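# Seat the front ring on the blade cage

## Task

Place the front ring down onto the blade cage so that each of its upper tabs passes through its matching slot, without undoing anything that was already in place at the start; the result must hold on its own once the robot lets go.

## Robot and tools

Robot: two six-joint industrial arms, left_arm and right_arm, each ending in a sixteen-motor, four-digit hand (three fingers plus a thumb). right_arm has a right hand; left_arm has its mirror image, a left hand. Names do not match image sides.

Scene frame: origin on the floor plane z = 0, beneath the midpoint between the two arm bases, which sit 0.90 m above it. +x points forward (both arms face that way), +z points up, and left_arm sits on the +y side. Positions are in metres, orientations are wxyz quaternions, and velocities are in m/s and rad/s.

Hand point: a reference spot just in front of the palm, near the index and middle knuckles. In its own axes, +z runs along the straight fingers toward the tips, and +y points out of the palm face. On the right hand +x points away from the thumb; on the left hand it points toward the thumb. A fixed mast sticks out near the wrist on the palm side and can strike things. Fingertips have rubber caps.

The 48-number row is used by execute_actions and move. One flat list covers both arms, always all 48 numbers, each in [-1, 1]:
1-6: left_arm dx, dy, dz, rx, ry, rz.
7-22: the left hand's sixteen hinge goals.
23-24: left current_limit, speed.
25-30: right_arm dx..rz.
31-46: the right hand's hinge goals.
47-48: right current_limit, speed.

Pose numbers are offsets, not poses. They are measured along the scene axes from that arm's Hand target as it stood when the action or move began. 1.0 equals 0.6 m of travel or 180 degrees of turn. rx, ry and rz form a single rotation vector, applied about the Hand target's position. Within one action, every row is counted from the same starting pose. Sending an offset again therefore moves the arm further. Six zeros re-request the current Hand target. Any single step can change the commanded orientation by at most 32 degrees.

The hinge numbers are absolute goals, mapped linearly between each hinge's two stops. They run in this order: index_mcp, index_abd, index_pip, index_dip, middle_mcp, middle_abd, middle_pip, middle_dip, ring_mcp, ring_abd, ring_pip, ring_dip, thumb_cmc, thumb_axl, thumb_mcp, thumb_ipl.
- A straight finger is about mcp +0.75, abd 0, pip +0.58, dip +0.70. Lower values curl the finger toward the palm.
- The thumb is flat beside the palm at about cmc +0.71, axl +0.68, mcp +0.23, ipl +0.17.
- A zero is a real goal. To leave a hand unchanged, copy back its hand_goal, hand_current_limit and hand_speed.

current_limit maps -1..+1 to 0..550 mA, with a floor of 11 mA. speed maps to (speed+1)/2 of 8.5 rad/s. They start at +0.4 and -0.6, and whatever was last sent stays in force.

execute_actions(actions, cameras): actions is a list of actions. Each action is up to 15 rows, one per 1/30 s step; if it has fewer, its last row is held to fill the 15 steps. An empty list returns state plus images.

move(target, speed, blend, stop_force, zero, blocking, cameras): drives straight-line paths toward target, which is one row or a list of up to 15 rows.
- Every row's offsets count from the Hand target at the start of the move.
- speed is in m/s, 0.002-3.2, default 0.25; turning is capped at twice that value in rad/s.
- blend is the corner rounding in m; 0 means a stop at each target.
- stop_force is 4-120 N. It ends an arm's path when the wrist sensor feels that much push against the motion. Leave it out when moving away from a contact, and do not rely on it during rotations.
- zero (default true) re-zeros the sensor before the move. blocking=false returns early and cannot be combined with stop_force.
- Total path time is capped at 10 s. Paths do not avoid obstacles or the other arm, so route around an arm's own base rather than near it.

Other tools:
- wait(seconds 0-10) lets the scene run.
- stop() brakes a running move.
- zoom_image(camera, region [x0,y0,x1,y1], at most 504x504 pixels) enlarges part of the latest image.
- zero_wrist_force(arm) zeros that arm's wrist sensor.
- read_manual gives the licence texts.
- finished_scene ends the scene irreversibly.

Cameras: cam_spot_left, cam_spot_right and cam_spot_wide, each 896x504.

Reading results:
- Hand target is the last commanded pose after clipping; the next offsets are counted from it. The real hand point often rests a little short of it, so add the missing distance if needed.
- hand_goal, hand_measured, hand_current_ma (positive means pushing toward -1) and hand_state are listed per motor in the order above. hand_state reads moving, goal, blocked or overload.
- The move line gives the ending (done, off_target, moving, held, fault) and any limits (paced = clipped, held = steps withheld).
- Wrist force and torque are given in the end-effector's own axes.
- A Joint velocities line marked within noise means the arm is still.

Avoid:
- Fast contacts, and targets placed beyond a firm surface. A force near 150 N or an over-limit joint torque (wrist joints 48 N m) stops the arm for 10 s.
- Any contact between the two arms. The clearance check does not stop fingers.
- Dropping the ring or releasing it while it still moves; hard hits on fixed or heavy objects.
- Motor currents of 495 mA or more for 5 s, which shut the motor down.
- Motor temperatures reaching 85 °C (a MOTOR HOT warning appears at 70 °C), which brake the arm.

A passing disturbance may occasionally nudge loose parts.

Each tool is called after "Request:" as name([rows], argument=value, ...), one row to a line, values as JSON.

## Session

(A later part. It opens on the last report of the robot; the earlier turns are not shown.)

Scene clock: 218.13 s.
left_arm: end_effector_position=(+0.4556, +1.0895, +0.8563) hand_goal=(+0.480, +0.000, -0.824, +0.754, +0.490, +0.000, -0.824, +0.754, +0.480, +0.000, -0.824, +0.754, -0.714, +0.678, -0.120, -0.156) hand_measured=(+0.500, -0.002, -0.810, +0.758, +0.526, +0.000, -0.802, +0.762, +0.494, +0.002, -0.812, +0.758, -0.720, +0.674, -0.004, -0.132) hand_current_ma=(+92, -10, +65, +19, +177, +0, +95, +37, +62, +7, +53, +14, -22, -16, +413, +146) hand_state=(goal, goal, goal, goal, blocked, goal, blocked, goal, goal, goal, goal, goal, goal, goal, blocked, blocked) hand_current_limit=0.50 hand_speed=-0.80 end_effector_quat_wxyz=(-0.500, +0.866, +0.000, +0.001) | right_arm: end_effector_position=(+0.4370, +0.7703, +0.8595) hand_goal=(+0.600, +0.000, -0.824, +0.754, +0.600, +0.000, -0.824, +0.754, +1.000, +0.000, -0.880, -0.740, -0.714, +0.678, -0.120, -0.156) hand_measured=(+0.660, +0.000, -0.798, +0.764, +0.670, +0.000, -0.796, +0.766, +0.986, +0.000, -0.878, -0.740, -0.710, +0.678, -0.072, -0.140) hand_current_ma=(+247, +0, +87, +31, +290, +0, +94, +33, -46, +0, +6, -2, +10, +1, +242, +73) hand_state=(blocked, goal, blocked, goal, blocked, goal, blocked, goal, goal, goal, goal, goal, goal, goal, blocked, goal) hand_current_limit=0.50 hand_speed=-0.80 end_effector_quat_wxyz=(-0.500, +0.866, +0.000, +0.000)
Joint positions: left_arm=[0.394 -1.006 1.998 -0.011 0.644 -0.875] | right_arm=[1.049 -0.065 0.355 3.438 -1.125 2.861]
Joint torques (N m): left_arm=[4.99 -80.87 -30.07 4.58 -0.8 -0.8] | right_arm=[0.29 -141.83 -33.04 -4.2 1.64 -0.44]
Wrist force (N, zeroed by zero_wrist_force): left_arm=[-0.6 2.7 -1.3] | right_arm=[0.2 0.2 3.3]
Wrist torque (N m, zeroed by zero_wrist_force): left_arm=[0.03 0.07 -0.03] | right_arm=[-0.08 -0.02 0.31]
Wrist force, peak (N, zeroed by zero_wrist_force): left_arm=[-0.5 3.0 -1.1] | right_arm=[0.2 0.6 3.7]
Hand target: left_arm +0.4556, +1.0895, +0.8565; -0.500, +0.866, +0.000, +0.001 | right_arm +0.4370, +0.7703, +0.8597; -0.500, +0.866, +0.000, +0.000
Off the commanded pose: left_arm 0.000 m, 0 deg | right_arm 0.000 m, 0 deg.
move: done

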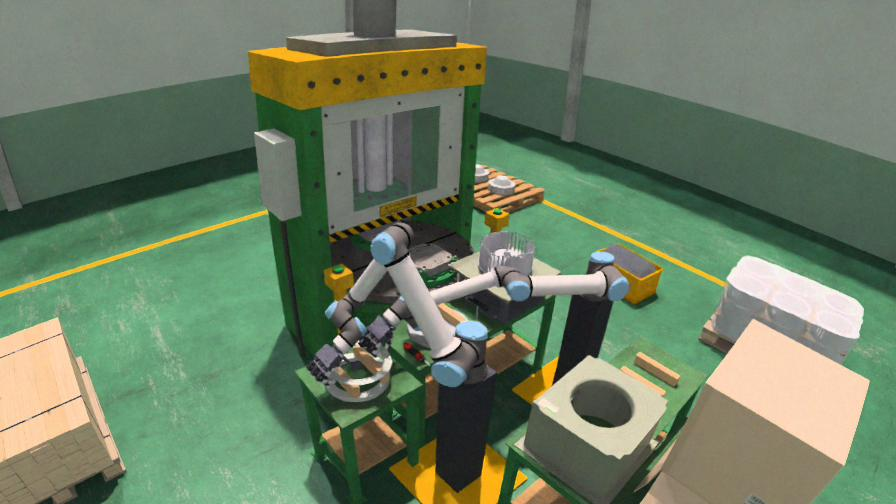

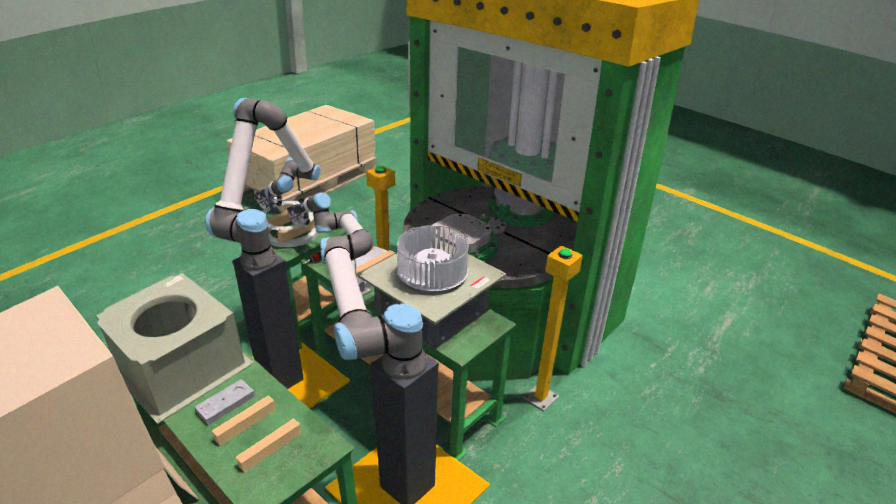

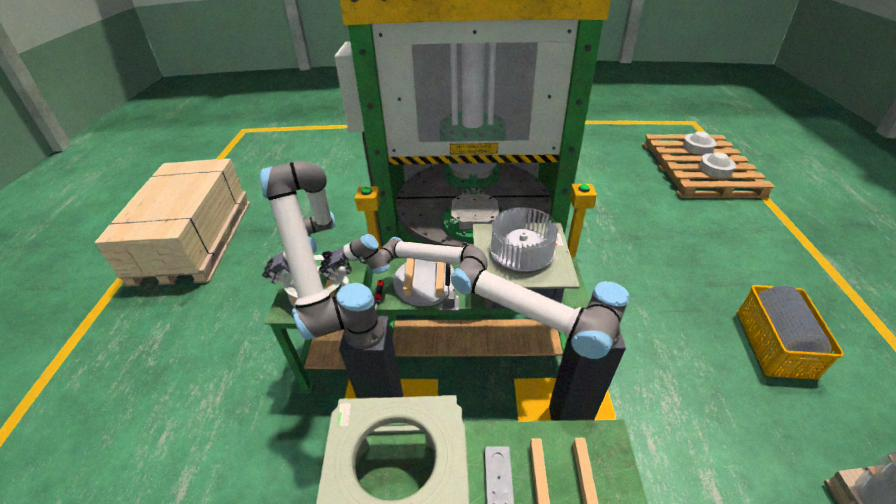

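Request:
move([
  [0,0,0.3667,0,0,0, 0.48,0,-0.824,0.754,0.49,0,-0.824,0.754,0.48,0,-0.824,0.754,-0.714,0.678,-0.12,-0.156,0.5,-0.8, 0,0,0.3667,0,0,0, 0.60,0,-0.824,0.754,0.60,0,-0.824,0.754,1.0,0,-0.88,-0.74,-0.714,0.678,-0.12,-0.156,0.5,-0.8],
], speed=0.1, cameras=["all"])

Request:
zoom_image(camera="cam_spot_left", region=[280, 260, 420, 380])

Scene clock: 230.97 s.
left_arm: end_effector_position=(+0.4556, +1.0895, +1.0763) hand_goal=(+0.480, +0.000, -0.824, +0.754, +0.490, +0.000, -0.824, +0.754, +0.480, +0.000, -0.824, +0.754, -0.714, +0.678, -0.120, -0.156) hand_measured=(+0.498, -0.002, -0.808, +0.758, +0.526, +0.000, -0.802, +0.762, +0.492, +0.002, -0.812, +0.758, -0.718, +0.674, -0.004, -0.132) hand_current_ma=(+89, -10, +70, +20, +171, +0, +95, +37, +54, +7, +53, +14, -20, -15, +413, +147) hand_state=(goal, goal, goal, goal, blocked, goal, blocked, goal, goal, goal, goal, goal, goal, goal, blocked, blocked) hand_current_limit=0.50 hand_speed=-0.80 end_effector_quat_wxyz=(-0.500, +0.866, +0.000, +0.001) | right_arm: end_effector_position=(+0.4369, +0.7703, +1.0795) hand_goal=(+0.600, +0.000, -0.824, +0.754, +0.600, +0.000, -0.824, +0.754, +1.000, +0.000, -0.880, -0.740, -0.714, +0.678, -0.120, -0.156) hand_measured=(+0.654, +0.000, -0.796, +0.766, +0.662, +0.000, -0.794, +0.766, +0.986, +0.000, -0.878, -0.740, -0.710, +0.678, -0.068, -0.138) hand_current_ma=(+215, +0, +94, +34, +258, +0, +104, +38, -46, +0, +6, -2, +10, +1, +256, +81) hand_state=(blocked, goal, blocked, goal, blocked, goal, blocked, goal, goal, goal, goal, goal, goal, goal, blocked, goal) hand_current_limit=0.50 hand_speed=-0.80 end_effector_quat_wxyz=(-0.500, +0.866, +0.000, +0.000)
Joint positions: left_arm=[0.394 -1.285 1.897 0.369 0.644 -0.875] | right_arm=[1.049 -0.266 0.38 3.614 -1.125 2.861]
Joint torques (N m): left_arm=[-16.57 -72.64 -41.77 5.36 -3.67 -2.27] | right_arm=[-17.83 -141.23 -56.31 -2.3 2.62 -2.5]
Wrist force (N, zeroed by zero_wrist_force): left_arm=[-0.6 2.4 -1.0] | right_arm=[0.7 0.4 3.4]
Wrist torque (N m, zeroed by zero_wrist_force): left_arm=[-0.08 0.10 -0.03] | right_arm=[-0.07 -0.07 0.35]
Wrist force, peak (N, zeroed by zero_wrist_force): left_arm=[-0.4 3.5 -1.3] | right_arm=[0.6 1.3 3.8]
Hand target: left_arm +0.4556, +1.0895, +1.0766; -0.500, +0.866, +0.000, +0.001 | right_arm +0.4370, +0.7703, +1.0798; -0.500, +0.866, +0.000, +0.000
Off the commanded pose: left_arm 0.000 m, 0 deg | right_arm 0.000 m, 0 deg.
move: done

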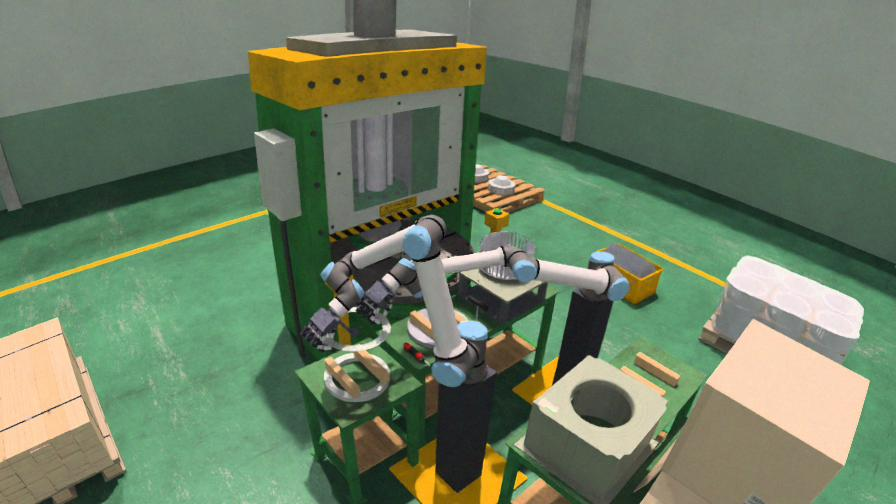

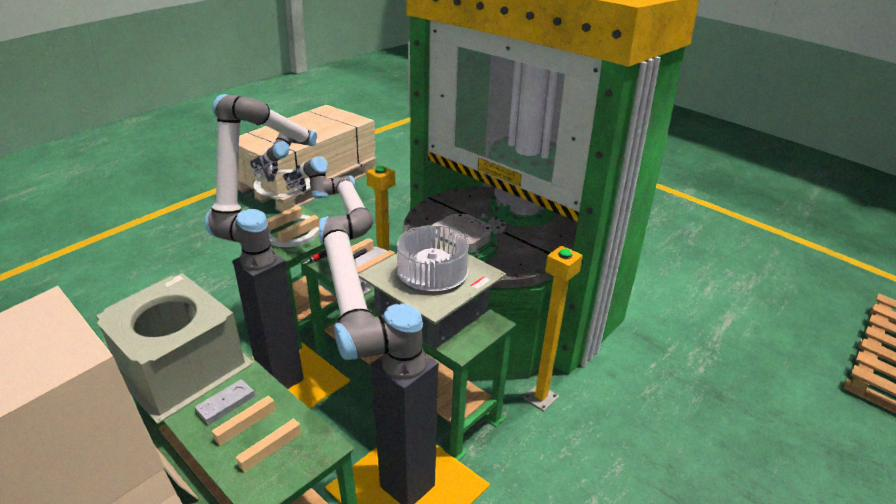

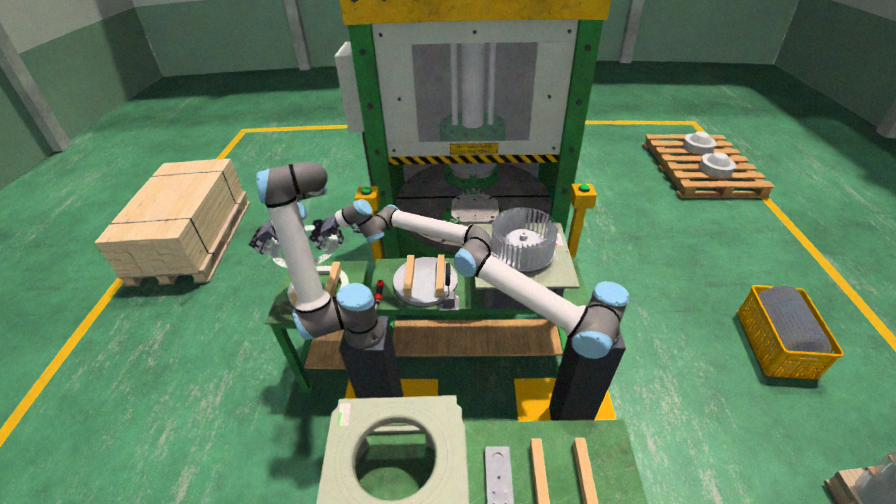

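Scaled by 3.600.

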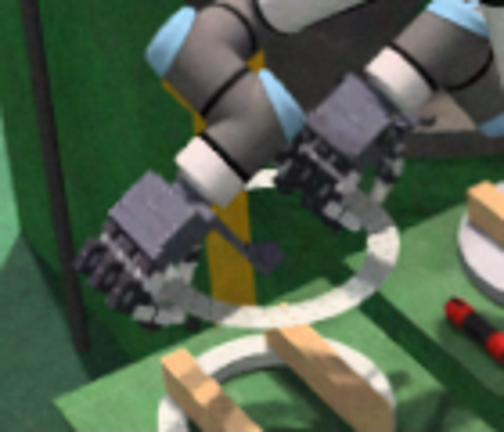

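Request:
move([
  [0,-0.00078,0.0232,0.02778,0,0, 0.48,0,-0.824,0.754,0.49,0,-0.824,0.754,0.48,0,-0.824,0.754,-0.714,0.678,-0.12,-0.156,0.5,-0.8, 0,0.00078,-0.0232,0.02778,0,0, 0.60,0,-0.824,0.754,0.60,0,-0.824,0.754,1.0,0,-0.88,-0.74,-0.714,0.678,-0.12,-0.156,0.5,-0.8],
  [0,-0.00358,0.04623,0.05556,0,0, 0.48,0,-0.824,0.754,0.49,0,-0.824,0.754,0.48,0,-0.824,0.754,-0.714,0.678,-0.12,-0.156,0.5,-0.8, 0,0.00358,-0.04623,0.05556,0,0, 0.60,0,-0.824,0.754,0.60,0,-0.824,0.754,1.0,0,-0.88,-0.74,-0.714,0.678,-0.12,-0.156,0.5,-0.8],
  [0,-0.00837,0.06893,0.08333,0,0, 0.48,0,-0.824,0.754,0.49,0,-0.824,0.754,0.48,0,-0.824,0.754,-0.714,0.678,-0.12,-0.156,0.5,-0.8, 0,0.00837,-0.06893,0.08333,0,0, 0.60,0,-0.824,0.754,0.60,0,-0.824,0.754,1.0,0,-0.88,-0.74,-0.714,0.678,-0.12,-0.156,0.5,-0.8],
  [0,-0.01513,0.09113,0.11111,0,0, 0.48,0,-0.824,0.754,0.49,0,-0.824,0.754,0.48,0,-0.824,0.754,-0.714,0.678,-0.12,-0.156,0.5,-0.8, 0,0.01513,-0.09113,0.11111,0,0, 0.60,0,-0.824,0.754,0.60,0,-0.824,0.754,1.0,0,-0.88,-0.74,-0.714,0.678,-0.12,-0.156,0.5,-0.8],
  [0,-0.0238,0.11267,0.13889,0,0, 0.48,0,-0.824,0.754,0.49,0,-0.824,0.754,0.48,0,-0.824,0.754,-0.714,0.678,-0.12,-0.156,0.5,-0.8, 0,0.0238,-0.11267,0.13889,0,0, 0.60,0,-0.824,0.754,0.60,0,-0.824,0.754,1.0,0,-0.88,-0.74,-0.714,0.678,-0.12,-0.156,0.5,-0.8],
  [0,-0.0343,0.13335,0.16667,0,0, 0.48,0,-0.824,0.754,0.49,0,-0.824,0.754,0.48,0,-0.824,0.754,-0.714,0.678,-0.12,-0.156,0.5,-0.8, 0,0.0343,-0.13335,0.16667,0,0, 0.60,0,-0.824,0.754,0.60,0,-0.824,0.754,1.0,0,-0.88,-0.74,-0.714,0.678,-0.12,-0.156,0.5,-0.8],
], speed=0.1, blend=0.004, cameras=["cam_spot_left"])

Request:
zoom_image(camera="cam_spot_left", region=[280, 240, 420, 360])

Scene clock: 235.33 s.
left_arm: end_effector_position=(+0.4556, +1.0689, +1.1566) hand_goal=(+0.480, +0.000, -0.824, +0.754, +0.490, +0.000, -0.824, +0.754, +0.480, +0.000, -0.824, +0.754, -0.714, +0.678, -0.120, -0.156) hand_measured=(+0.482, -0.002, -0.808, +0.758, +0.506, +0.000, -0.802, +0.762, +0.478, +0.002, -0.816, +0.758, -0.718, +0.676, +0.006, -0.122) hand_current_ma=(+12, -10, +68, +20, +71, +0, +95, +37, -13, +7, +37, +14, -18, -12, +413, +204) hand_state=(goal, goal, goal, goal, goal, goal, blocked, goal, goal, goal, goal, goal, goal, goal, blocked, blocked) hand_current_limit=0.50 hand_speed=-0.80 end_effector_quat_wxyz=(+0.707, -0.707, +0.000, +0.000) | right_arm: end_effector_position=(+0.4369, +0.7908, +0.9998) hand_goal=(+0.600, +0.000, -0.824, +0.754, +0.600, +0.000, -0.824, +0.754, +1.000, +0.000, -0.880, -0.740, -0.714, +0.678, -0.120, -0.156) hand_measured=(+0.650, +0.000, -0.796, +0.766, +0.660, +0.000, -0.792, +0.768, +0.986, +0.000, -0.878, -0.740, -0.710, +0.678, -0.068, -0.138) hand_current_ma=(+201, +0, +96, +35, +248, +0, +108, +41, -46, +0, +5, -2, +9, +2, +256, +81) hand_state=(blocked, goal, blocked, goal, blocked, goal, blocked, goal, goal, goal, goal, goal, goal, goal, blocked, goal) hand_current_limit=0.50 hand_speed=-0.80 end_effector_quat_wxyz=(+0.707, -0.707, +0.000, -0.001)
Joint positions: left_arm=[0.214 -1.546 2.165 -0.617 0.216 -0.002] | right_arm=[1.026 0.013 0.176 2.952 -1.027 3.141]
Joint torques (N m): left_arm=[-16.7 -50.08 -29.26 -3.17 1.97 1.96] | right_arm=[-15.9 -119.18 -53.84 -0.62 2.58 3.04]
Wrist force (N, zeroed by zero_wrist_force): left_arm=[-0.6 1.6 -1.0] | right_arm=[0.2 1.6 1.9]
Wrist torque (N m, zeroed by zero_wrist_force): left_arm=[-0.17 0.09 -0.21] | right_arm=[-0.11 0.08 -0.01]
Wrist force, peak (N, zeroed by zero_wrist_force): left_arm=[-0.8 3.7 -3.5] | right_arm=[0.4 0.0 4.6]
Hand target: left_arm +0.4556, +1.0689, +1.1566; +0.707, -0.707, +0.001, +0.000 | right_arm +0.4370, +0.7909, +0.9998; +0.707, -0.707, +0.000, -0.001
Off the commanded pose: left_arm 0.000 m, 0 deg | right_arm 0.000 m, 0 deg.
move: done
Images, in order (width x height): cam_spot_left 896x504.

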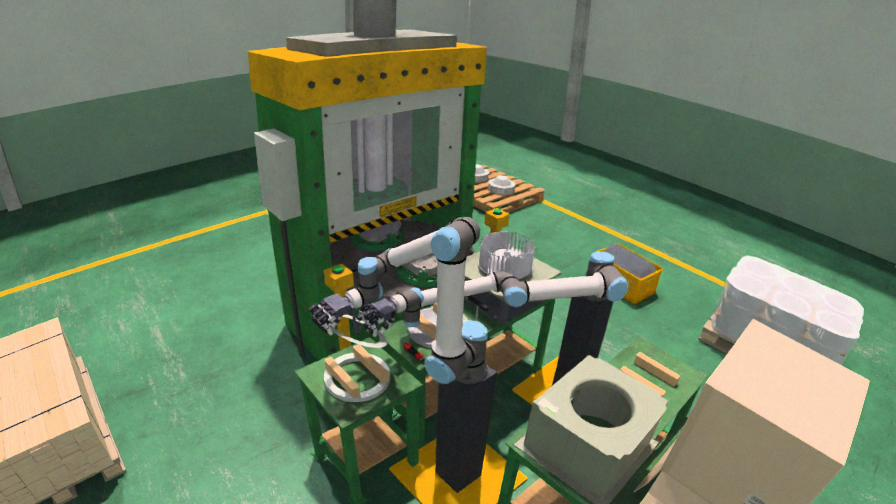

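Scaled by 3.600.

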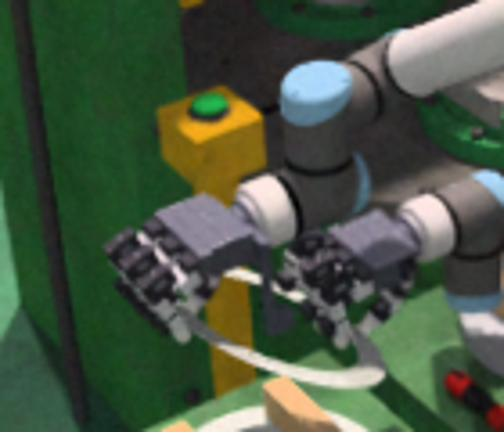

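Request:
execute_actions([
  [[0,0,0,0,0,0, 0.42,0,-0.824,0.754,0.45,0,-0.824,0.754,0.42,0,-0.824,0.754,-0.714,0.678,-0.12,-0.156,0.5,-0.9, 0,0,0,0,0,0, 0.60,0,-0.824,0.754,0.60,0,-0.824,0.754,1.0,0,-0.88,-0.74,-0.714,0.678,-0.14,-0.156,0.5,-0.9]],
])

Scene clock: 236.30 s.
left_arm: end_effector_position=(+0.4556, +1.0689, +1.1566) hand_goal=(+0.420, +0.000, -0.824, +0.754, +0.450, +0.000, -0.824, +0.754, +0.420, +0.000, -0.824, +0.754, -0.714, +0.678, -0.120, -0.156) hand_measured=(+0.444, -0.002, -0.808, +0.758, +0.468, +0.000, -0.802, +0.762, +0.434, +0.002, -0.816, +0.758, -0.718, +0.676, +0.006, -0.122) hand_current_ma=(+112, -10, +68, +20, +80, +0, +95, +37, +63, +7, +37, +14, -18, -12, +412, +204) hand_state=(blocked, goal, goal, goal, goal, goal, blocked, goal, goal, goal, goal, goal, goal, goal, blocked, blocked) hand_current_limit=0.50 hand_speed=-0.90 end_effector_quat_wxyz=(+0.707, -0.707, +0.001, +0.000) | right_arm: end_effector_position=(+0.4370, +0.7909, +0.9997) hand_goal=(+0.600, +0.000, -0.824, +0.754, +0.600, +0.000, -0.824, +0.754, +1.000, +0.000, -0.880, -0.740, -0.714, +0.678, -0.140, -0.156) hand_measured=(+0.644, +0.000, -0.796, +0.766, +0.654, +0.000, -0.792, +0.768, +0.986, +0.000, -0.878, -0.740, -0.710, +0.680, -0.068, -0.132) hand_current_ma=(+174, +0, +96, +35, +216, +0, +109, +42, -46, +0, +5, -2, +10, +4, +375, +108) hand_state=(blocked, goal, blocked, goal, blocked, goal, blocked, goal, goal, goal, goal, goal, goal, goal, blocked, blocked) hand_current_limit=0.50 hand_speed=-0.90 end_effector_quat_wxyz=(+0.707, -0.707, +0.000, -0.001)
Joint positions: left_arm=[0.214 -1.546 2.166 -0.623 0.215 0.003] | right_arm=[1.026 0.014 0.175 2.952 -1.027 3.141]
Joint torques (N m): left_arm=[-14.45 -51.32 -26.09 -2.85 -1.39 2.79] | right_arm=[-14.5 -120.98 -54.01 -0.72 2.5 3.01]
Wrist force (N, zeroed by zero_wrist_force): left_arm=[-0.5 1.0 0.6] | right_arm=[0.1 2.3 0.6]
Wrist torque (N m, zeroed by zero_wrist_force): left_arm=[-0.17 0.12 -0.19] | right_arm=[-0.12 0.10 -0.01]
Wrist force, peak (N, zeroed by zero_wrist_force): left_arm=[-0.3 2.3 -0.9] | right_arm=[0.6 2.6 0.8]
Hand target: left_arm +0.4556, +1.0689, +1.1566; +0.707, -0.707, +0.001, +0.000 | right_arm +0.4370, +0.7909, +0.9998; +0.707, -0.707, +0.000, -0.001
Off the commanded pose: left_arm 0.000 m, 0 deg | right_arm 0.000 m, 0 deg.
Step readings (end_effector_position of left_arm | right_arm):
0: (+0.4556, +1.0689, +1.1566) | (+0.4369, +0.7908, +0.9998)
1: (+0.4556, +1.0689, +1.1566) | (+0.4369, +0.7908, +0.9998)
2: (+0.4556, +1.0689, +1.1566) | (+0.4369, +0.7908, +0.9998)
4: (+0.4556, +1.0689, +1.1566) | (+0.4369, +0.7909, +0.9997)
8: (+0.4557, +1.0689, +1.1566) | (+0.4370, +0.7909, +0.9997)
15: (+0.4557, +1.0689, +1.1566) | (+0.4370, +0.7909, +0.9997)

Request:
execute_actions(actions=[])

Request:
zoom_image(camera="cam_spot_left", region=[300, 280, 400, 360])

Request:
zoom_image(camera="cam_spot_right", region=[240, 140, 340, 220])

Request:
zoom_image(camera="cam_spot_wide", region=[240, 200, 360, 290])

Scene clock: 236.77 s.
left_arm: end_effector_position=(+0.4556, +1.0689, +1.1566) hand_goal=(+0.420, +0.000, -0.824, +0.754, +0.450, +0.000, -0.824, +0.754, +0.420, +0.000, -0.824, +0.754, -0.714, +0.678, -0.120, -0.156) hand_measured=(+0.444, -0.002, -0.808, +0.758, +0.468, +0.000, -0.802, +0.762, +0.434, +0.002, -0.816, +0.758, -0.718, +0.676, +0.006, -0.122) hand_current_ma=(+112, -10, +68, +20, +80, +0, +95, +37, +63, +7, +37, +14, -18, -12, +413, +204) hand_state=(blocked, goal, goal, goal, goal, goal, blocked, goal, goal, goal, goal, goal, goal, goal, blocked, blocked) hand_current_limit=0.50 hand_speed=-0.90 end_effector_quat_wxyz=(+0.707, -0.707, +0.001, +0.000) | right_arm: end_effector_position=(+0.4370, +0.7909, +0.9998) hand_goal=(+0.600, +0.000, -0.824, +0.754, +0.600, +0.000, -0.824, +0.754, +1.000, +0.000, -0.880, -0.740, -0.714, +0.678, -0.140, -0.156) hand_measured=(+0.644, +0.000, -0.796, +0.766, +0.654, +0.000, -0.792, +0.768, +0.986, +0.000, -0.878, -0.740, -0.710, +0.680, -0.068, -0.132) hand_current_ma=(+174, +0, +96, +35, +216, +0, +109, +42, -46, +0, +5, -2, +10, +4, +375, +108) hand_state=(blocked, goal, blocked, goal, blocked, goal, blocked, goal, goal, goal, goal, goal, goal, goal, blocked, blocked) hand_current_limit=0.50 hand_speed=-0.90 end_effector_quat_wxyz=(+0.707, -0.707, +0.000, -0.001)
Joint positions: left_arm=[0.214 -1.546 2.166 -0.623 0.215 0.003] | right_arm=[1.026 0.014 0.175 2.952 -1.027 3.141]
Joint velocities: within noise
Joint torques (N m): left_arm=[-17.16 -51.83 -27.56 -3.59 -1.06 2.67] | right_arm=[-15.58 -120.16 -54.51 -0.84 2.34 3.11]
Motor temperatures (°C): left_arm=[30 33 37 39 41 45] | right_arm=[34 33 32 42 40 40]
Wrist force (N, zeroed by zero_wrist_force): left_arm=[-0.6 1.1 0.3] | right_arm=[0.5 2.1 0.5]
Wrist torque (N m, zeroed by zero_wrist_force): left_arm=[-0.12 0.12 -0.19] | right_arm=[-0.14 0.06 0.02]
Wrist force, peak (N, zeroed by zero_wrist_force): left_arm=[0.0 1.3 0.4] | right_arm=[0.6 2.6 0.3]
Hand target: left_arm +0.4556, +1.0689, +1.1566; +0.707, -0.707, +0.001, +0.000 | right_arm +0.4370, +0.7909, +0.9998; +0.707, -0.707, +0.000, -0.001
Off the commanded pose: left_arm 0.000 m, 0 deg | right_arm 0.000 m, 0 deg.

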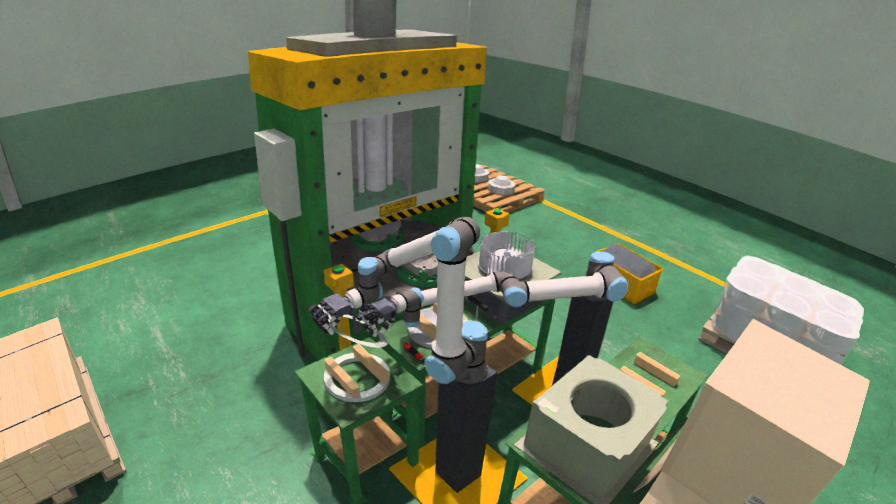

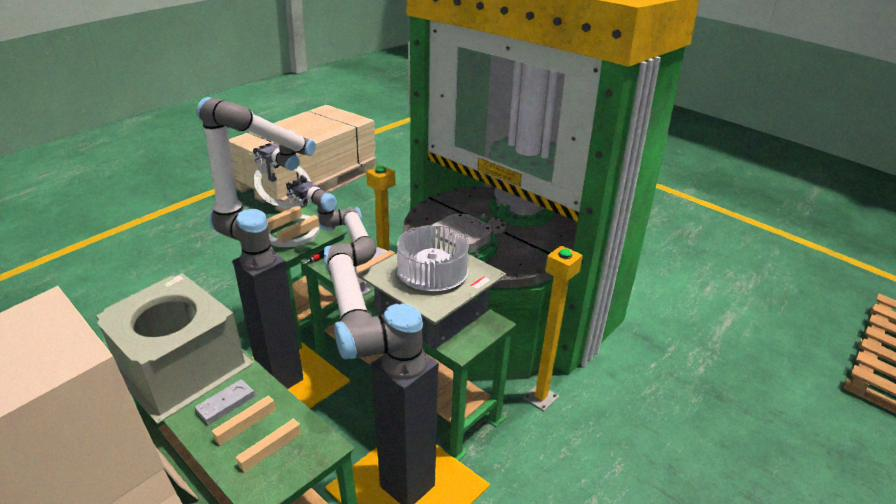

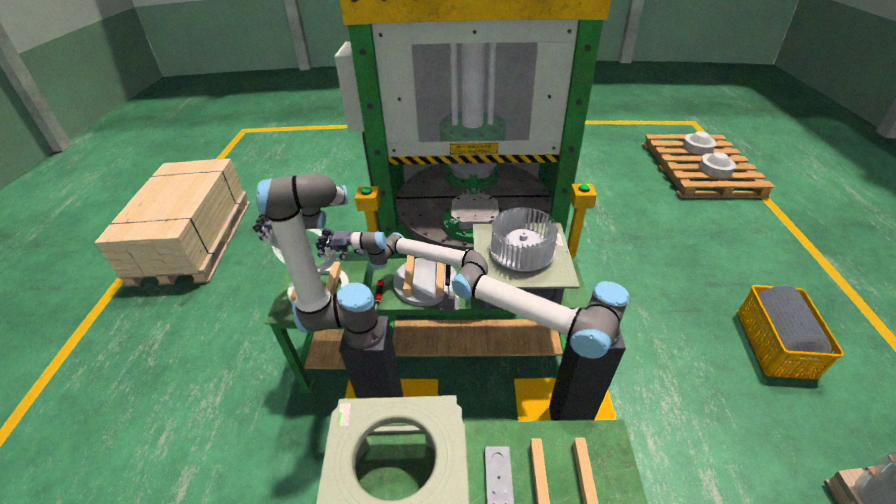

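Scaled by 5.040.

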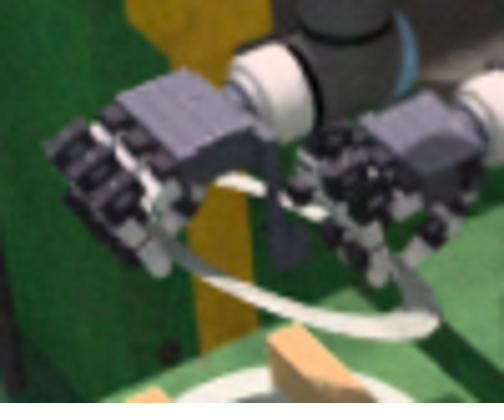

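Scaled by 5.040.

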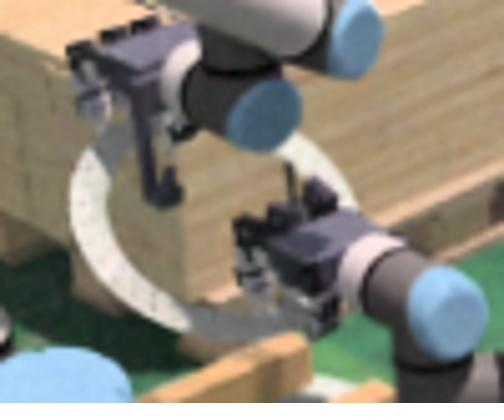

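Scaled by 4.200.

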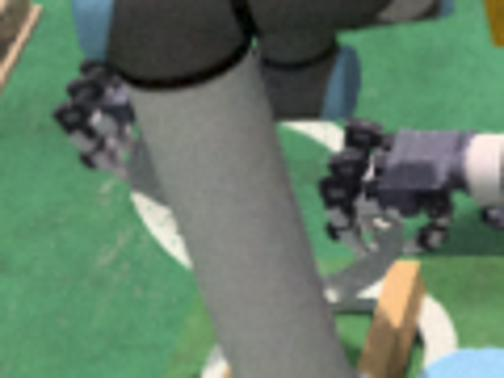

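Request:
move([
  [0,-0.6333,0.1667,0,0,0, 0.42,0,-0.824,0.754,0.45,0,-0.824,0.754,0.42,0,-0.824,0.754,-0.714,0.678,-0.12,-0.156,0.5,-0.9, 0,-0.6333,0.1667,0,0,0, 0.60,0,-0.824,0.754,0.60,0,-0.824,0.754,1.0,0,-0.88,-0.74,-0.714,0.678,-0.14,-0.156,0.5,-0.9],
], speed=0.12, cameras=["all"])

Scene clock: 242.13 s.
left_arm: end_effector_position=(+0.4557, +0.6891, +1.2565) hand_goal=(+0.420, +0.000, -0.824, +0.754, +0.450, +0.000, -0.824, +0.754, +0.420, +0.000, -0.824, +0.754, -0.714, +0.678, -0.120, -0.156) hand_measured=(+0.418, -0.002, -0.812, +0.758, +0.450, +0.000, -0.808, +0.762, +0.416, +0.002, -0.818, +0.758, -0.716, +0.678, -0.054, -0.130) hand_current_ma=(-8, -10, +56, +20, +0, +0, +73, +34, -15, +7, +25, +13, -7, -3, +400, +164) hand_state=(goal, goal, goal, goal, goal, goal, goal, goal, goal, goal, goal, goal, goal, goal, blocked, blocked) hand_current_limit=0.50 hand_speed=-0.90 end_effector_quat_wxyz=(+0.707, -0.707, +0.001, +0.000) end_effector_velocity=(+0.000, -0.002, +0.000) end_effector_angular_velocity=(+0.001, +0.001, -0.001) | right_arm: end_effector_position=(+0.4370, +0.4111, +1.0997) hand_goal=(+0.600, +0.000, -0.824, +0.754, +0.600, +0.000, -0.824, +0.754, +1.000, +0.000, -0.880, -0.740, -0.714, +0.678, -0.140, -0.156) hand_measured=(+0.640, +0.000, -0.790, +0.768, +0.644, +0.000, -0.788, +0.768, +0.986, +0.000, -0.878, -0.740, -0.712, +0.680, -0.102, -0.140) hand_current_ma=(+147, +0, +118, +44, +167, +0, +123, +44, -46, +0, +5, -2, +6, +5, +179, +66) hand_state=(blocked, goal, blocked, goal, blocked, goal, blocked, goal, goal, goal, goal, goal, goal, goal, blocked, goal) hand_current_limit=0.50 hand_speed=-0.90 end_effector_quat_wxyz=(+0.707, -0.707, +0.000, -0.001)
Joint positions: left_arm=[-0.645 -1.762 2.159 -0.396 -0.643 -0.001] | right_arm=[0.793 -0.738 1.586 2.294 -0.793 3.141]
Joint velocities: left_arm=[-0.005 0 0 0.001 -0.003 0] | right_arm=[within noise]
Joint torques (N m): left_arm=[-11.62 -11.08 -46.06 4.62 -2.41 -2.17] | right_arm=[-17.71 -104.22 -17.61 -3.7 2.35 1.01]
Wrist force (N, zeroed by zero_wrist_force): left_arm=[-0.5 3.0 -3.5] | right_arm=[0.3 0.0 3.9]
Wrist torque (N m, zeroed by zero_wrist_force): left_arm=[-0.07 -0.04 -0.05] | right_arm=[-0.03 0.07 0.35]
Wrist force, peak (N, zeroed by zero_wrist_force): left_arm=[-0.8 4.3 -5.3] | right_arm=[0.3 -1.2 5.1]
Hand target: left_arm +0.4556, +0.6889, +1.2566; +0.707, -0.707, +0.001, +0.000 | right_arm +0.4370, +0.4109, +1.0998; +0.707, -0.707, +0.000, -0.001
Off the commanded pose: left_arm 0.000 m, 0 deg | right_arm 0.000 m, 0 deg.
move: done

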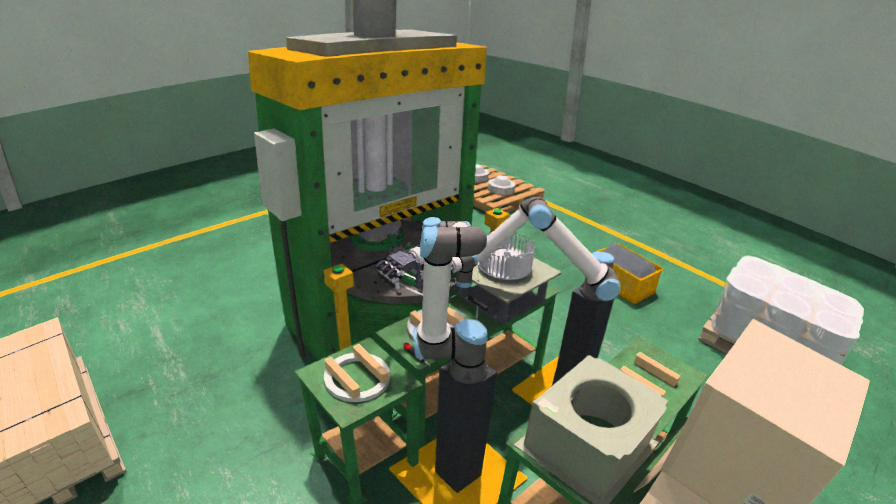

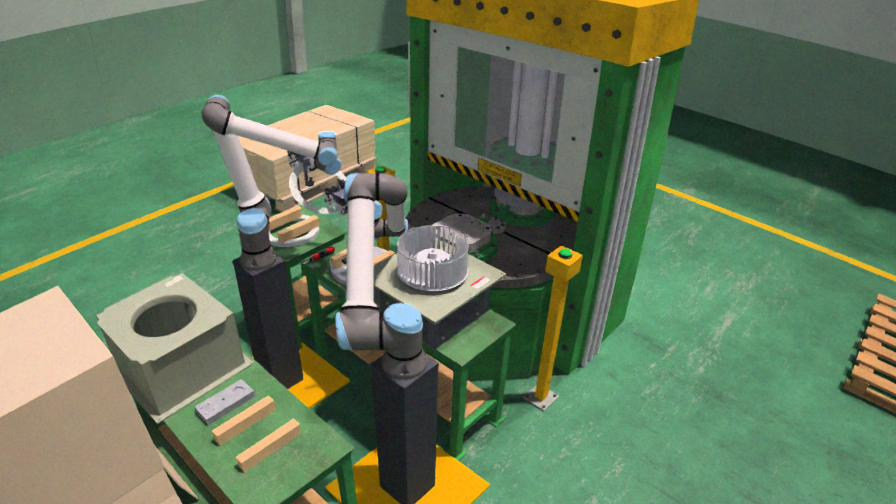

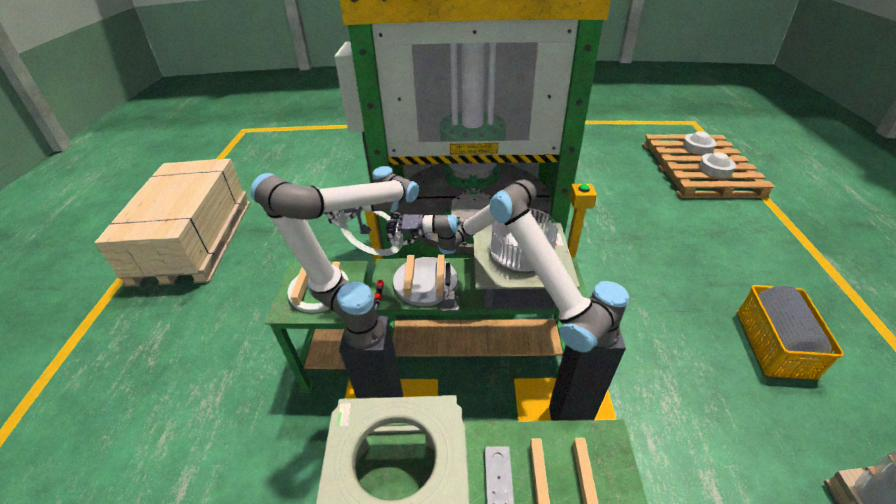

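Request:
execute_actions([
  [[0,0,0,0,0,0, 0.37,0,-0.824,0.754,0.40,0,-0.824,0.754,0.37,0,-0.824,0.754,-0.714,0.678,-0.12,-0.156,0.5,-0.9, 0,0,0,0,0,0, 0.60,0,-0.824,0.754,0.60,0,-0.824,0.754,1.0,0,-0.88,-0.74,-0.714,0.678,-0.14,-0.156,0.5,-0.9]],
], cameras=["all"])

Request:
zoom_image(camera="cam_spot_left", region=[360, 240, 440, 300])

Request:
zoom_image(camera="cam_spot_right", region=[270, 130, 390, 230])

Request:
zoom_image(camera="cam_spot_wide", region=[320, 170, 470, 280])

Scene clock: 243.40 s.
left_arm: end_effector_position=(+0.4556, +0.6889, +1.2566) hand_goal=(+0.370, +0.000, -0.824, +0.754, +0.400, +0.000, -0.824, +0.754, +0.370, +0.000, -0.824, +0.754, -0.714, +0.678, -0.120, -0.156) hand_measured=(+0.376, +0.000, -0.812, +0.758, +0.402, +0.000, -0.810, +0.760, +0.380, +0.002, -0.818, +0.756, -0.716, +0.678, -0.054, -0.130) hand_current_ma=(+30, -3, +56, +20, +9, +0, +64, +26, +44, +7, +26, +10, -7, -3, +400, +164) hand_state=(goal, goal, goal, goal, goal, goal, goal, goal, goal, goal, goal, goal, goal, goal, blocked, blocked) hand_current_limit=0.50 hand_speed=-0.90 end_effector_quat_wxyz=(+0.707, -0.707, +0.001, +0.000) | right_arm: end_effector_position=(+0.4370, +0.4109, +1.0998) hand_goal=(+0.600, +0.000, -0.824, +0.754, +0.600, +0.000, -0.824, +0.754, +1.000, +0.000, -0.880, -0.740, -0.714, +0.678, -0.140, -0.156) hand_measured=(+0.630, +0.000, -0.790, +0.768, +0.634, +0.000, -0.790, +0.768, +0.986, +0.000, -0.878, -0.740, -0.712, +0.680, -0.102, -0.140) hand_current_ma=(+110, +0, +118, +44, +123, +0, +117, +43, -46, +0, +5, -2, +6, +5, +183, +66) hand_state=(blocked, goal, blocked, goal, blocked, goal, blocked, goal, goal, goal, goal, goal, goal, goal, blocked, goal) hand_current_limit=0.50 hand_speed=-0.90 end_effector_quat_wxyz=(+0.707, -0.707, +0.000, -0.001)
Joint positions: left_arm=[-0.645 -1.762 2.159 -0.396 -0.644 -0.001] | right_arm=[0.793 -0.739 1.586 2.294 -0.793 3.141]
Joint torques (N m): left_arm=[-15.74 -11.87 -46.03 3.17 -1.81 -2.57] | right_arm=[-15.47 -105.34 -21.47 -3.79 2.72 2.54]
Wrist force (N, zeroed by zero_wrist_force): left_arm=[-0.3 2.0 -1.1] | right_arm=[0.4 1.2 1.5]
Wrist torque (N m, zeroed by zero_wrist_force): left_arm=[-0.03 -0.02 -0.01] | right_arm=[-0.05 0.09 0.34]
Wrist force, peak (N, zeroed by zero_wrist_force): left_arm=[-0.4 3.5 -3.6] | right_arm=[0.7 -0.3 3.9]
Hand target: left_arm +0.4556, +0.6889, +1.2566; +0.707, -0.707, +0.001, +0.000 | right_arm +0.4370, +0.4109, +1.0998; +0.707, -0.707, +0.000, -0.001
Off the commanded pose: left_arm 0.000 m, 0 deg | right_arm 0.000 m, 0 deg.
Step readings (end_effector_position of left_arm | right_arm):
0: (+0.4556, +0.6889, +1.2566) | (+0.4370, +0.4109, +1.0998)
1: (+0.4556, +0.6889, +1.2566) | (+0.4370, +0.4109, +1.0998)
2: (+0.4556, +0.6889, +1.2566) | (+0.4370, +0.4109, +1.0998)
4: (+0.4556, +0.6889, +1.2566) | (+0.4370, +0.4109, +1.0998)
8: (+0.4556, +0.6889, +1.2566) | (+0.4370, +0.4109, +1.0998)
15: (+0.4556, +0.6889, +1.2566) | (+0.4370, +0.4109, +1.0998)

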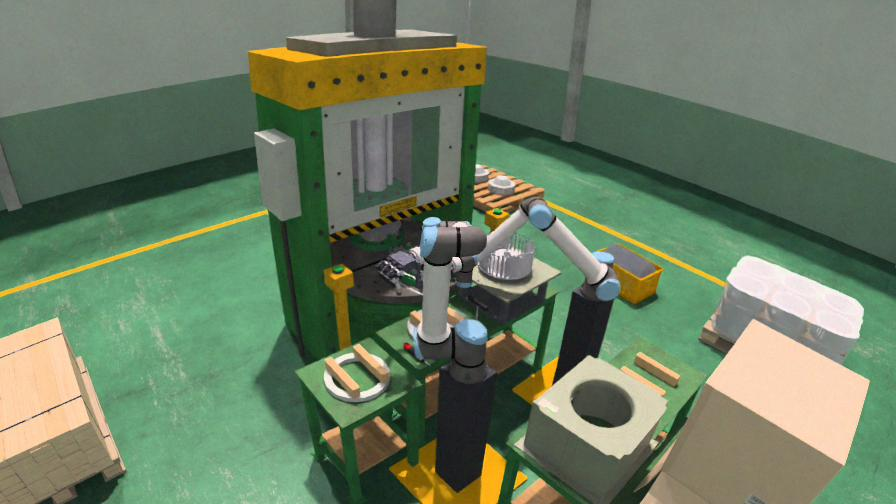

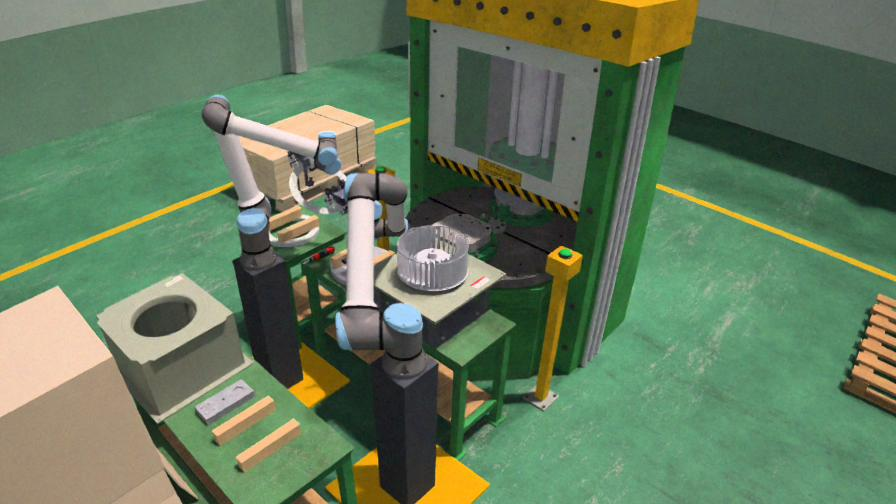

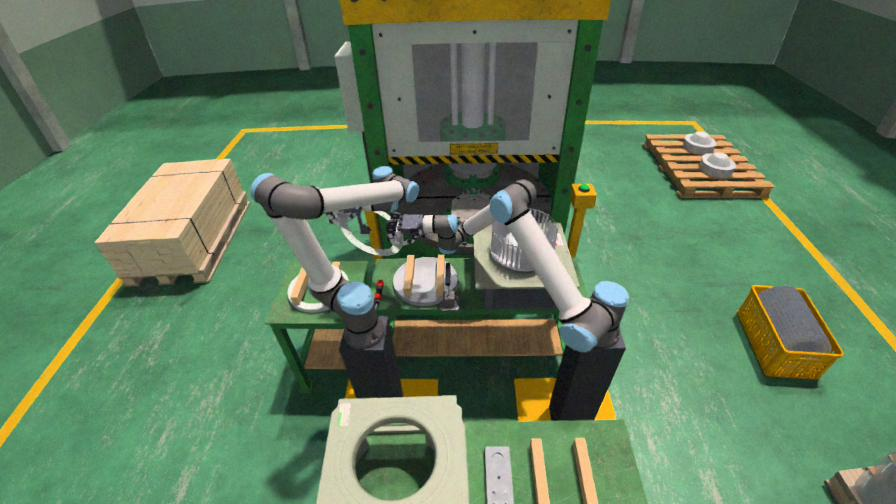

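Scaled by 6.300.

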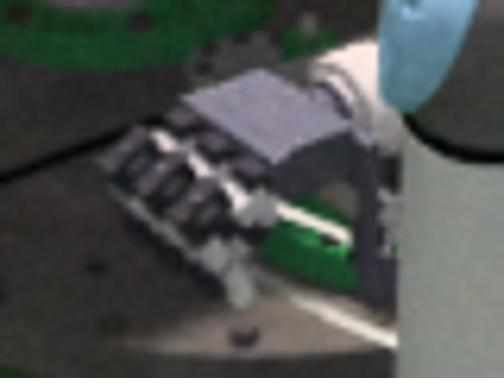

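Scaled by 4.200.

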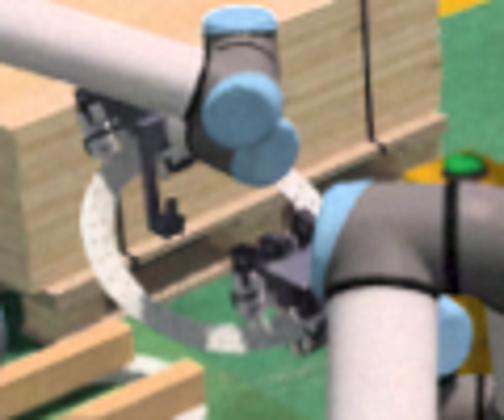

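Scaled by 3.360.

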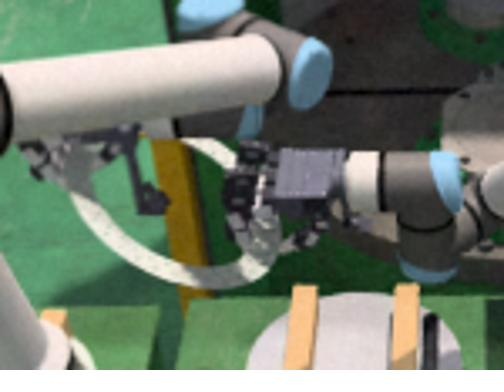

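Request:
move([
  [0,0.0105,-0.02068,-0.02778,0,0, 0.37,0,-0.824,0.754,0.40,0,-0.824,0.754,0.37,0,-0.824,0.754,-0.714,0.678,-0.12,-0.156,0.5,-0.9, 0,-0.0105,0.02068,-0.02778,0,0, 0.60,0,-0.824,0.754,0.60,0,-0.824,0.754,1.0,0,-0.88,-0.74,-0.714,0.678,-0.14,-0.156,0.5,-0.9],
  [0,0.01917,-0.04222,-0.05556,0,0, 0.37,0,-0.824,0.754,0.40,0,-0.824,0.754,0.37,0,-0.824,0.754,-0.714,0.678,-0.12,-0.156,0.5,-0.9, 0,-0.01917,0.04222,-0.05556,0,0, 0.60,0,-0.824,0.754,0.60,0,-0.824,0.754,1.0,0,-0.88,-0.74,-0.714,0.678,-0.14,-0.156,0.5,-0.9],
  [0,0.02593,-0.06442,-0.08333,0,0, 0.37,0,-0.824,0.754,0.40,0,-0.824,0.754,0.37,0,-0.824,0.754,-0.714,0.678,-0.12,-0.156,0.5,-0.9, 0,-0.02593,0.06442,-0.08333,0,0, 0.60,0,-0.824,0.754,0.60,0,-0.824,0.754,1.0,0,-0.88,-0.74,-0.714,0.678,-0.14,-0.156,0.5,-0.9],
  [0,0.03072,-0.08712,-0.11111,0,0, 0.37,0,-0.824,0.754,0.40,0,-0.824,0.754,0.37,0,-0.824,0.754,-0.714,0.678,-0.12,-0.156,0.5,-0.9, 0,-0.03072,0.08712,-0.11111,0,0, 0.60,0,-0.824,0.754,0.60,0,-0.824,0.754,1.0,0,-0.88,-0.74,-0.714,0.678,-0.14,-0.156,0.5,-0.9],
  [0,0.03352,-0.11015,-0.13889,0,0, 0.37,0,-0.824,0.754,0.40,0,-0.824,0.754,0.37,0,-0.824,0.754,-0.714,0.678,-0.12,-0.156,0.5,-0.9, 0,-0.03352,0.11015,-0.13889,0,0, 0.60,0,-0.824,0.754,0.60,0,-0.824,0.754,1.0,0,-0.88,-0.74,-0.714,0.678,-0.14,-0.156,0.5,-0.9],
  [0,0.0343,-0.13335,-0.16667,0,0, 0.37,0,-0.824,0.754,0.40,0,-0.824,0.754,0.37,0,-0.824,0.754,-0.714,0.678,-0.12,-0.156,0.5,-0.9, 0,-0.0343,0.13335,-0.16667,0,0, 0.60,0,-0.824,0.754,0.60,0,-0.824,0.754,1.0,0,-0.88,-0.74,-0.714,0.678,-0.14,-0.156,0.5,-0.9],
], speed=0.1, blend=0.004, cameras=["all"])

Request:
zoom_image(camera="cam_spot_left", region=[360, 230, 460, 310])

Request:
zoom_image(camera="cam_spot_wide", region=[320, 180, 470, 280])

Scene clock: 248.73 s.
left_arm: end_effector_position=(+0.4556, +0.7095, +1.1766) hand_goal=(+0.370, +0.000, -0.824, +0.754, +0.400, +0.000, -0.824, +0.754, +0.370, +0.000, -0.824, +0.754, -0.714, +0.678, -0.120, -0.156) hand_measured=(+0.376, +0.000, -0.812, +0.758, +0.400, +0.000, -0.816, +0.758, +0.376, +0.000, -0.818, +0.756, -0.716, +0.678, -0.060, -0.130) hand_current_ma=(+23, -1, +56, +20, +2, +0, +37, +16, +27, +3, +27, +10, -4, -3, +369, +161) hand_state=(goal, goal, goal, goal, goal, goal, goal, goal, goal, goal, goal, goal, goal, goal, blocked, blocked) hand_current_limit=0.50 hand_speed=-0.90 end_effector_quat_wxyz=(-0.500, +0.866, +0.000, +0.001) | right_arm: end_effector_position=(+0.4369, +0.3903, +1.1798) hand_goal=(+0.600, +0.000, -0.824, +0.754, +0.600, +0.000, -0.824, +0.754, +1.000, +0.000, -0.880, -0.740, -0.714, +0.678, -0.140, -0.156) hand_measured=(+0.628, +0.000, -0.790, +0.768, +0.632, +0.000, -0.790, +0.768, +0.986, +0.000, -0.878, -0.740, -0.712, +0.680, -0.100, -0.140) hand_current_ma=(+101, +0, +118, +44, +114, +0, +116, +43, -46, +0, +5, -2, +7, +5, +190, +66) hand_state=(blocked, goal, blocked, goal, blocked, goal, blocked, goal, goal, goal, goal, goal, goal, goal, blocked, goal) hand_current_limit=0.50 hand_speed=-0.90 end_effector_quat_wxyz=(-0.500, +0.866, +0.000, +0.000)
Joint positions: left_arm=[-0.441 -1.964 2.325 -1.296 -0.67 0.814] | right_arm=[0.837 -1.004 1.589 3.216 -0.952 2.718]
Joint torques (N m): left_arm=[14.52 -24.14 -34.15 -5.21 -0.5 2.16] | right_arm=[12.68 -98.35 -49.4 -1.85 -1.11 -2.41]
Wrist force (N, zeroed by zero_wrist_force): left_arm=[-0.4 2.0 -0.9] | right_arm=[0.7 -0.1 3.0]
Wrist torque (N m, zeroed by zero_wrist_force): left_arm=[0.03 0.07 -0.21] | right_arm=[-0.12 -0.03 0.37]
Wrist force, peak (N, zeroed by zero_wrist_force): left_arm=[-0.7 2.3 -1.6] | right_arm=[0.5 0.0 3.6]
Hand target: left_arm +0.4556, +0.7095, +1.1766; -0.500, +0.866, +0.000, +0.001 | right_arm +0.4370, +0.3903, +1.1798; -0.500, +0.866, +0.000, +0.000
Off the commanded pose: left_arm 0.000 m, 0 deg | right_arm 0.000 m, 0 deg.
move: done

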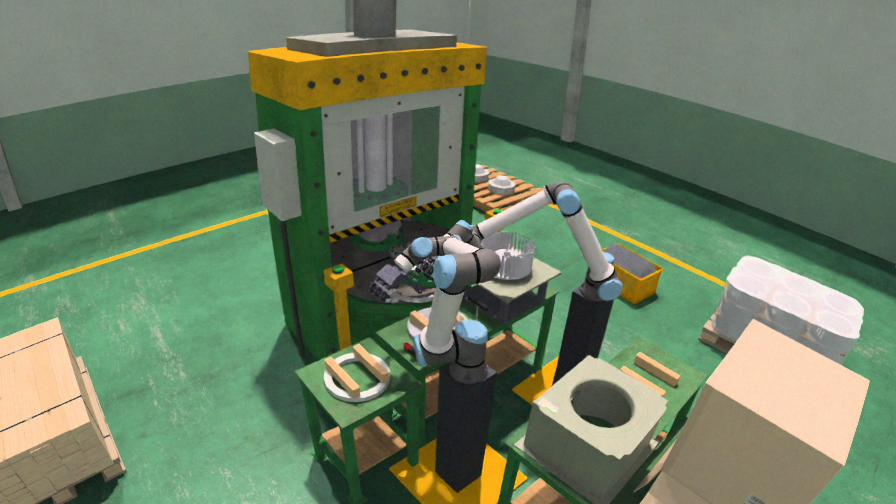

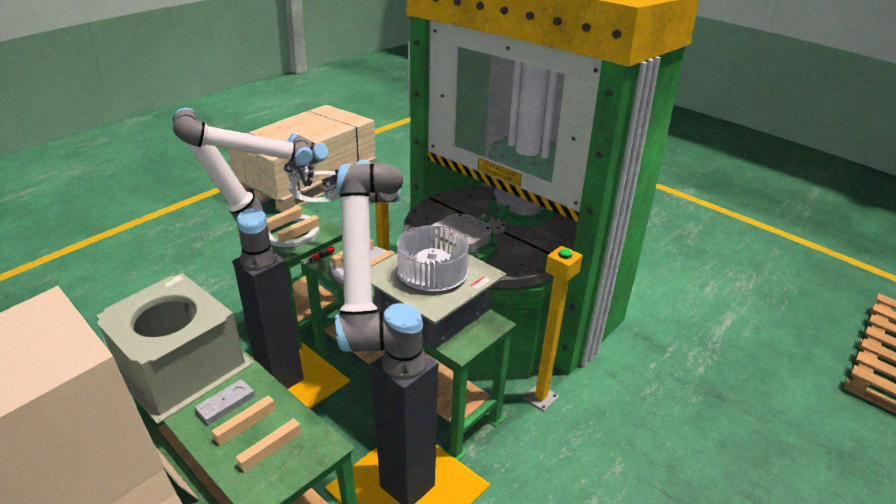

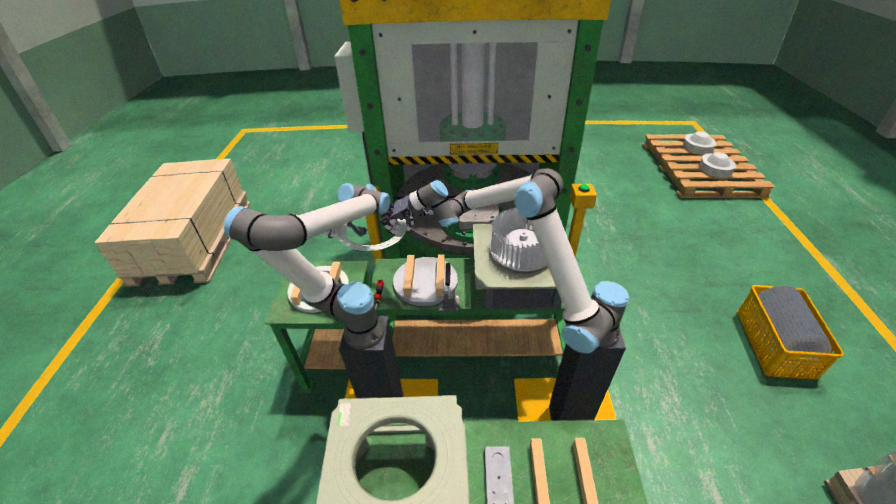

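Scaled by 5.040.

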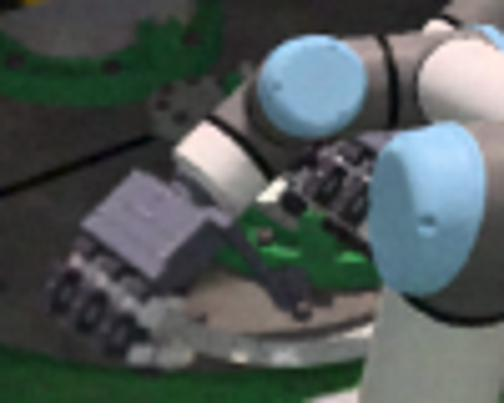

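Scaled by 3.360.

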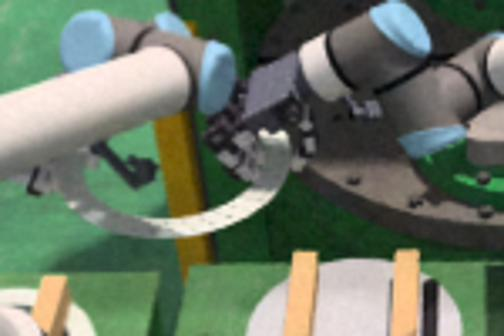

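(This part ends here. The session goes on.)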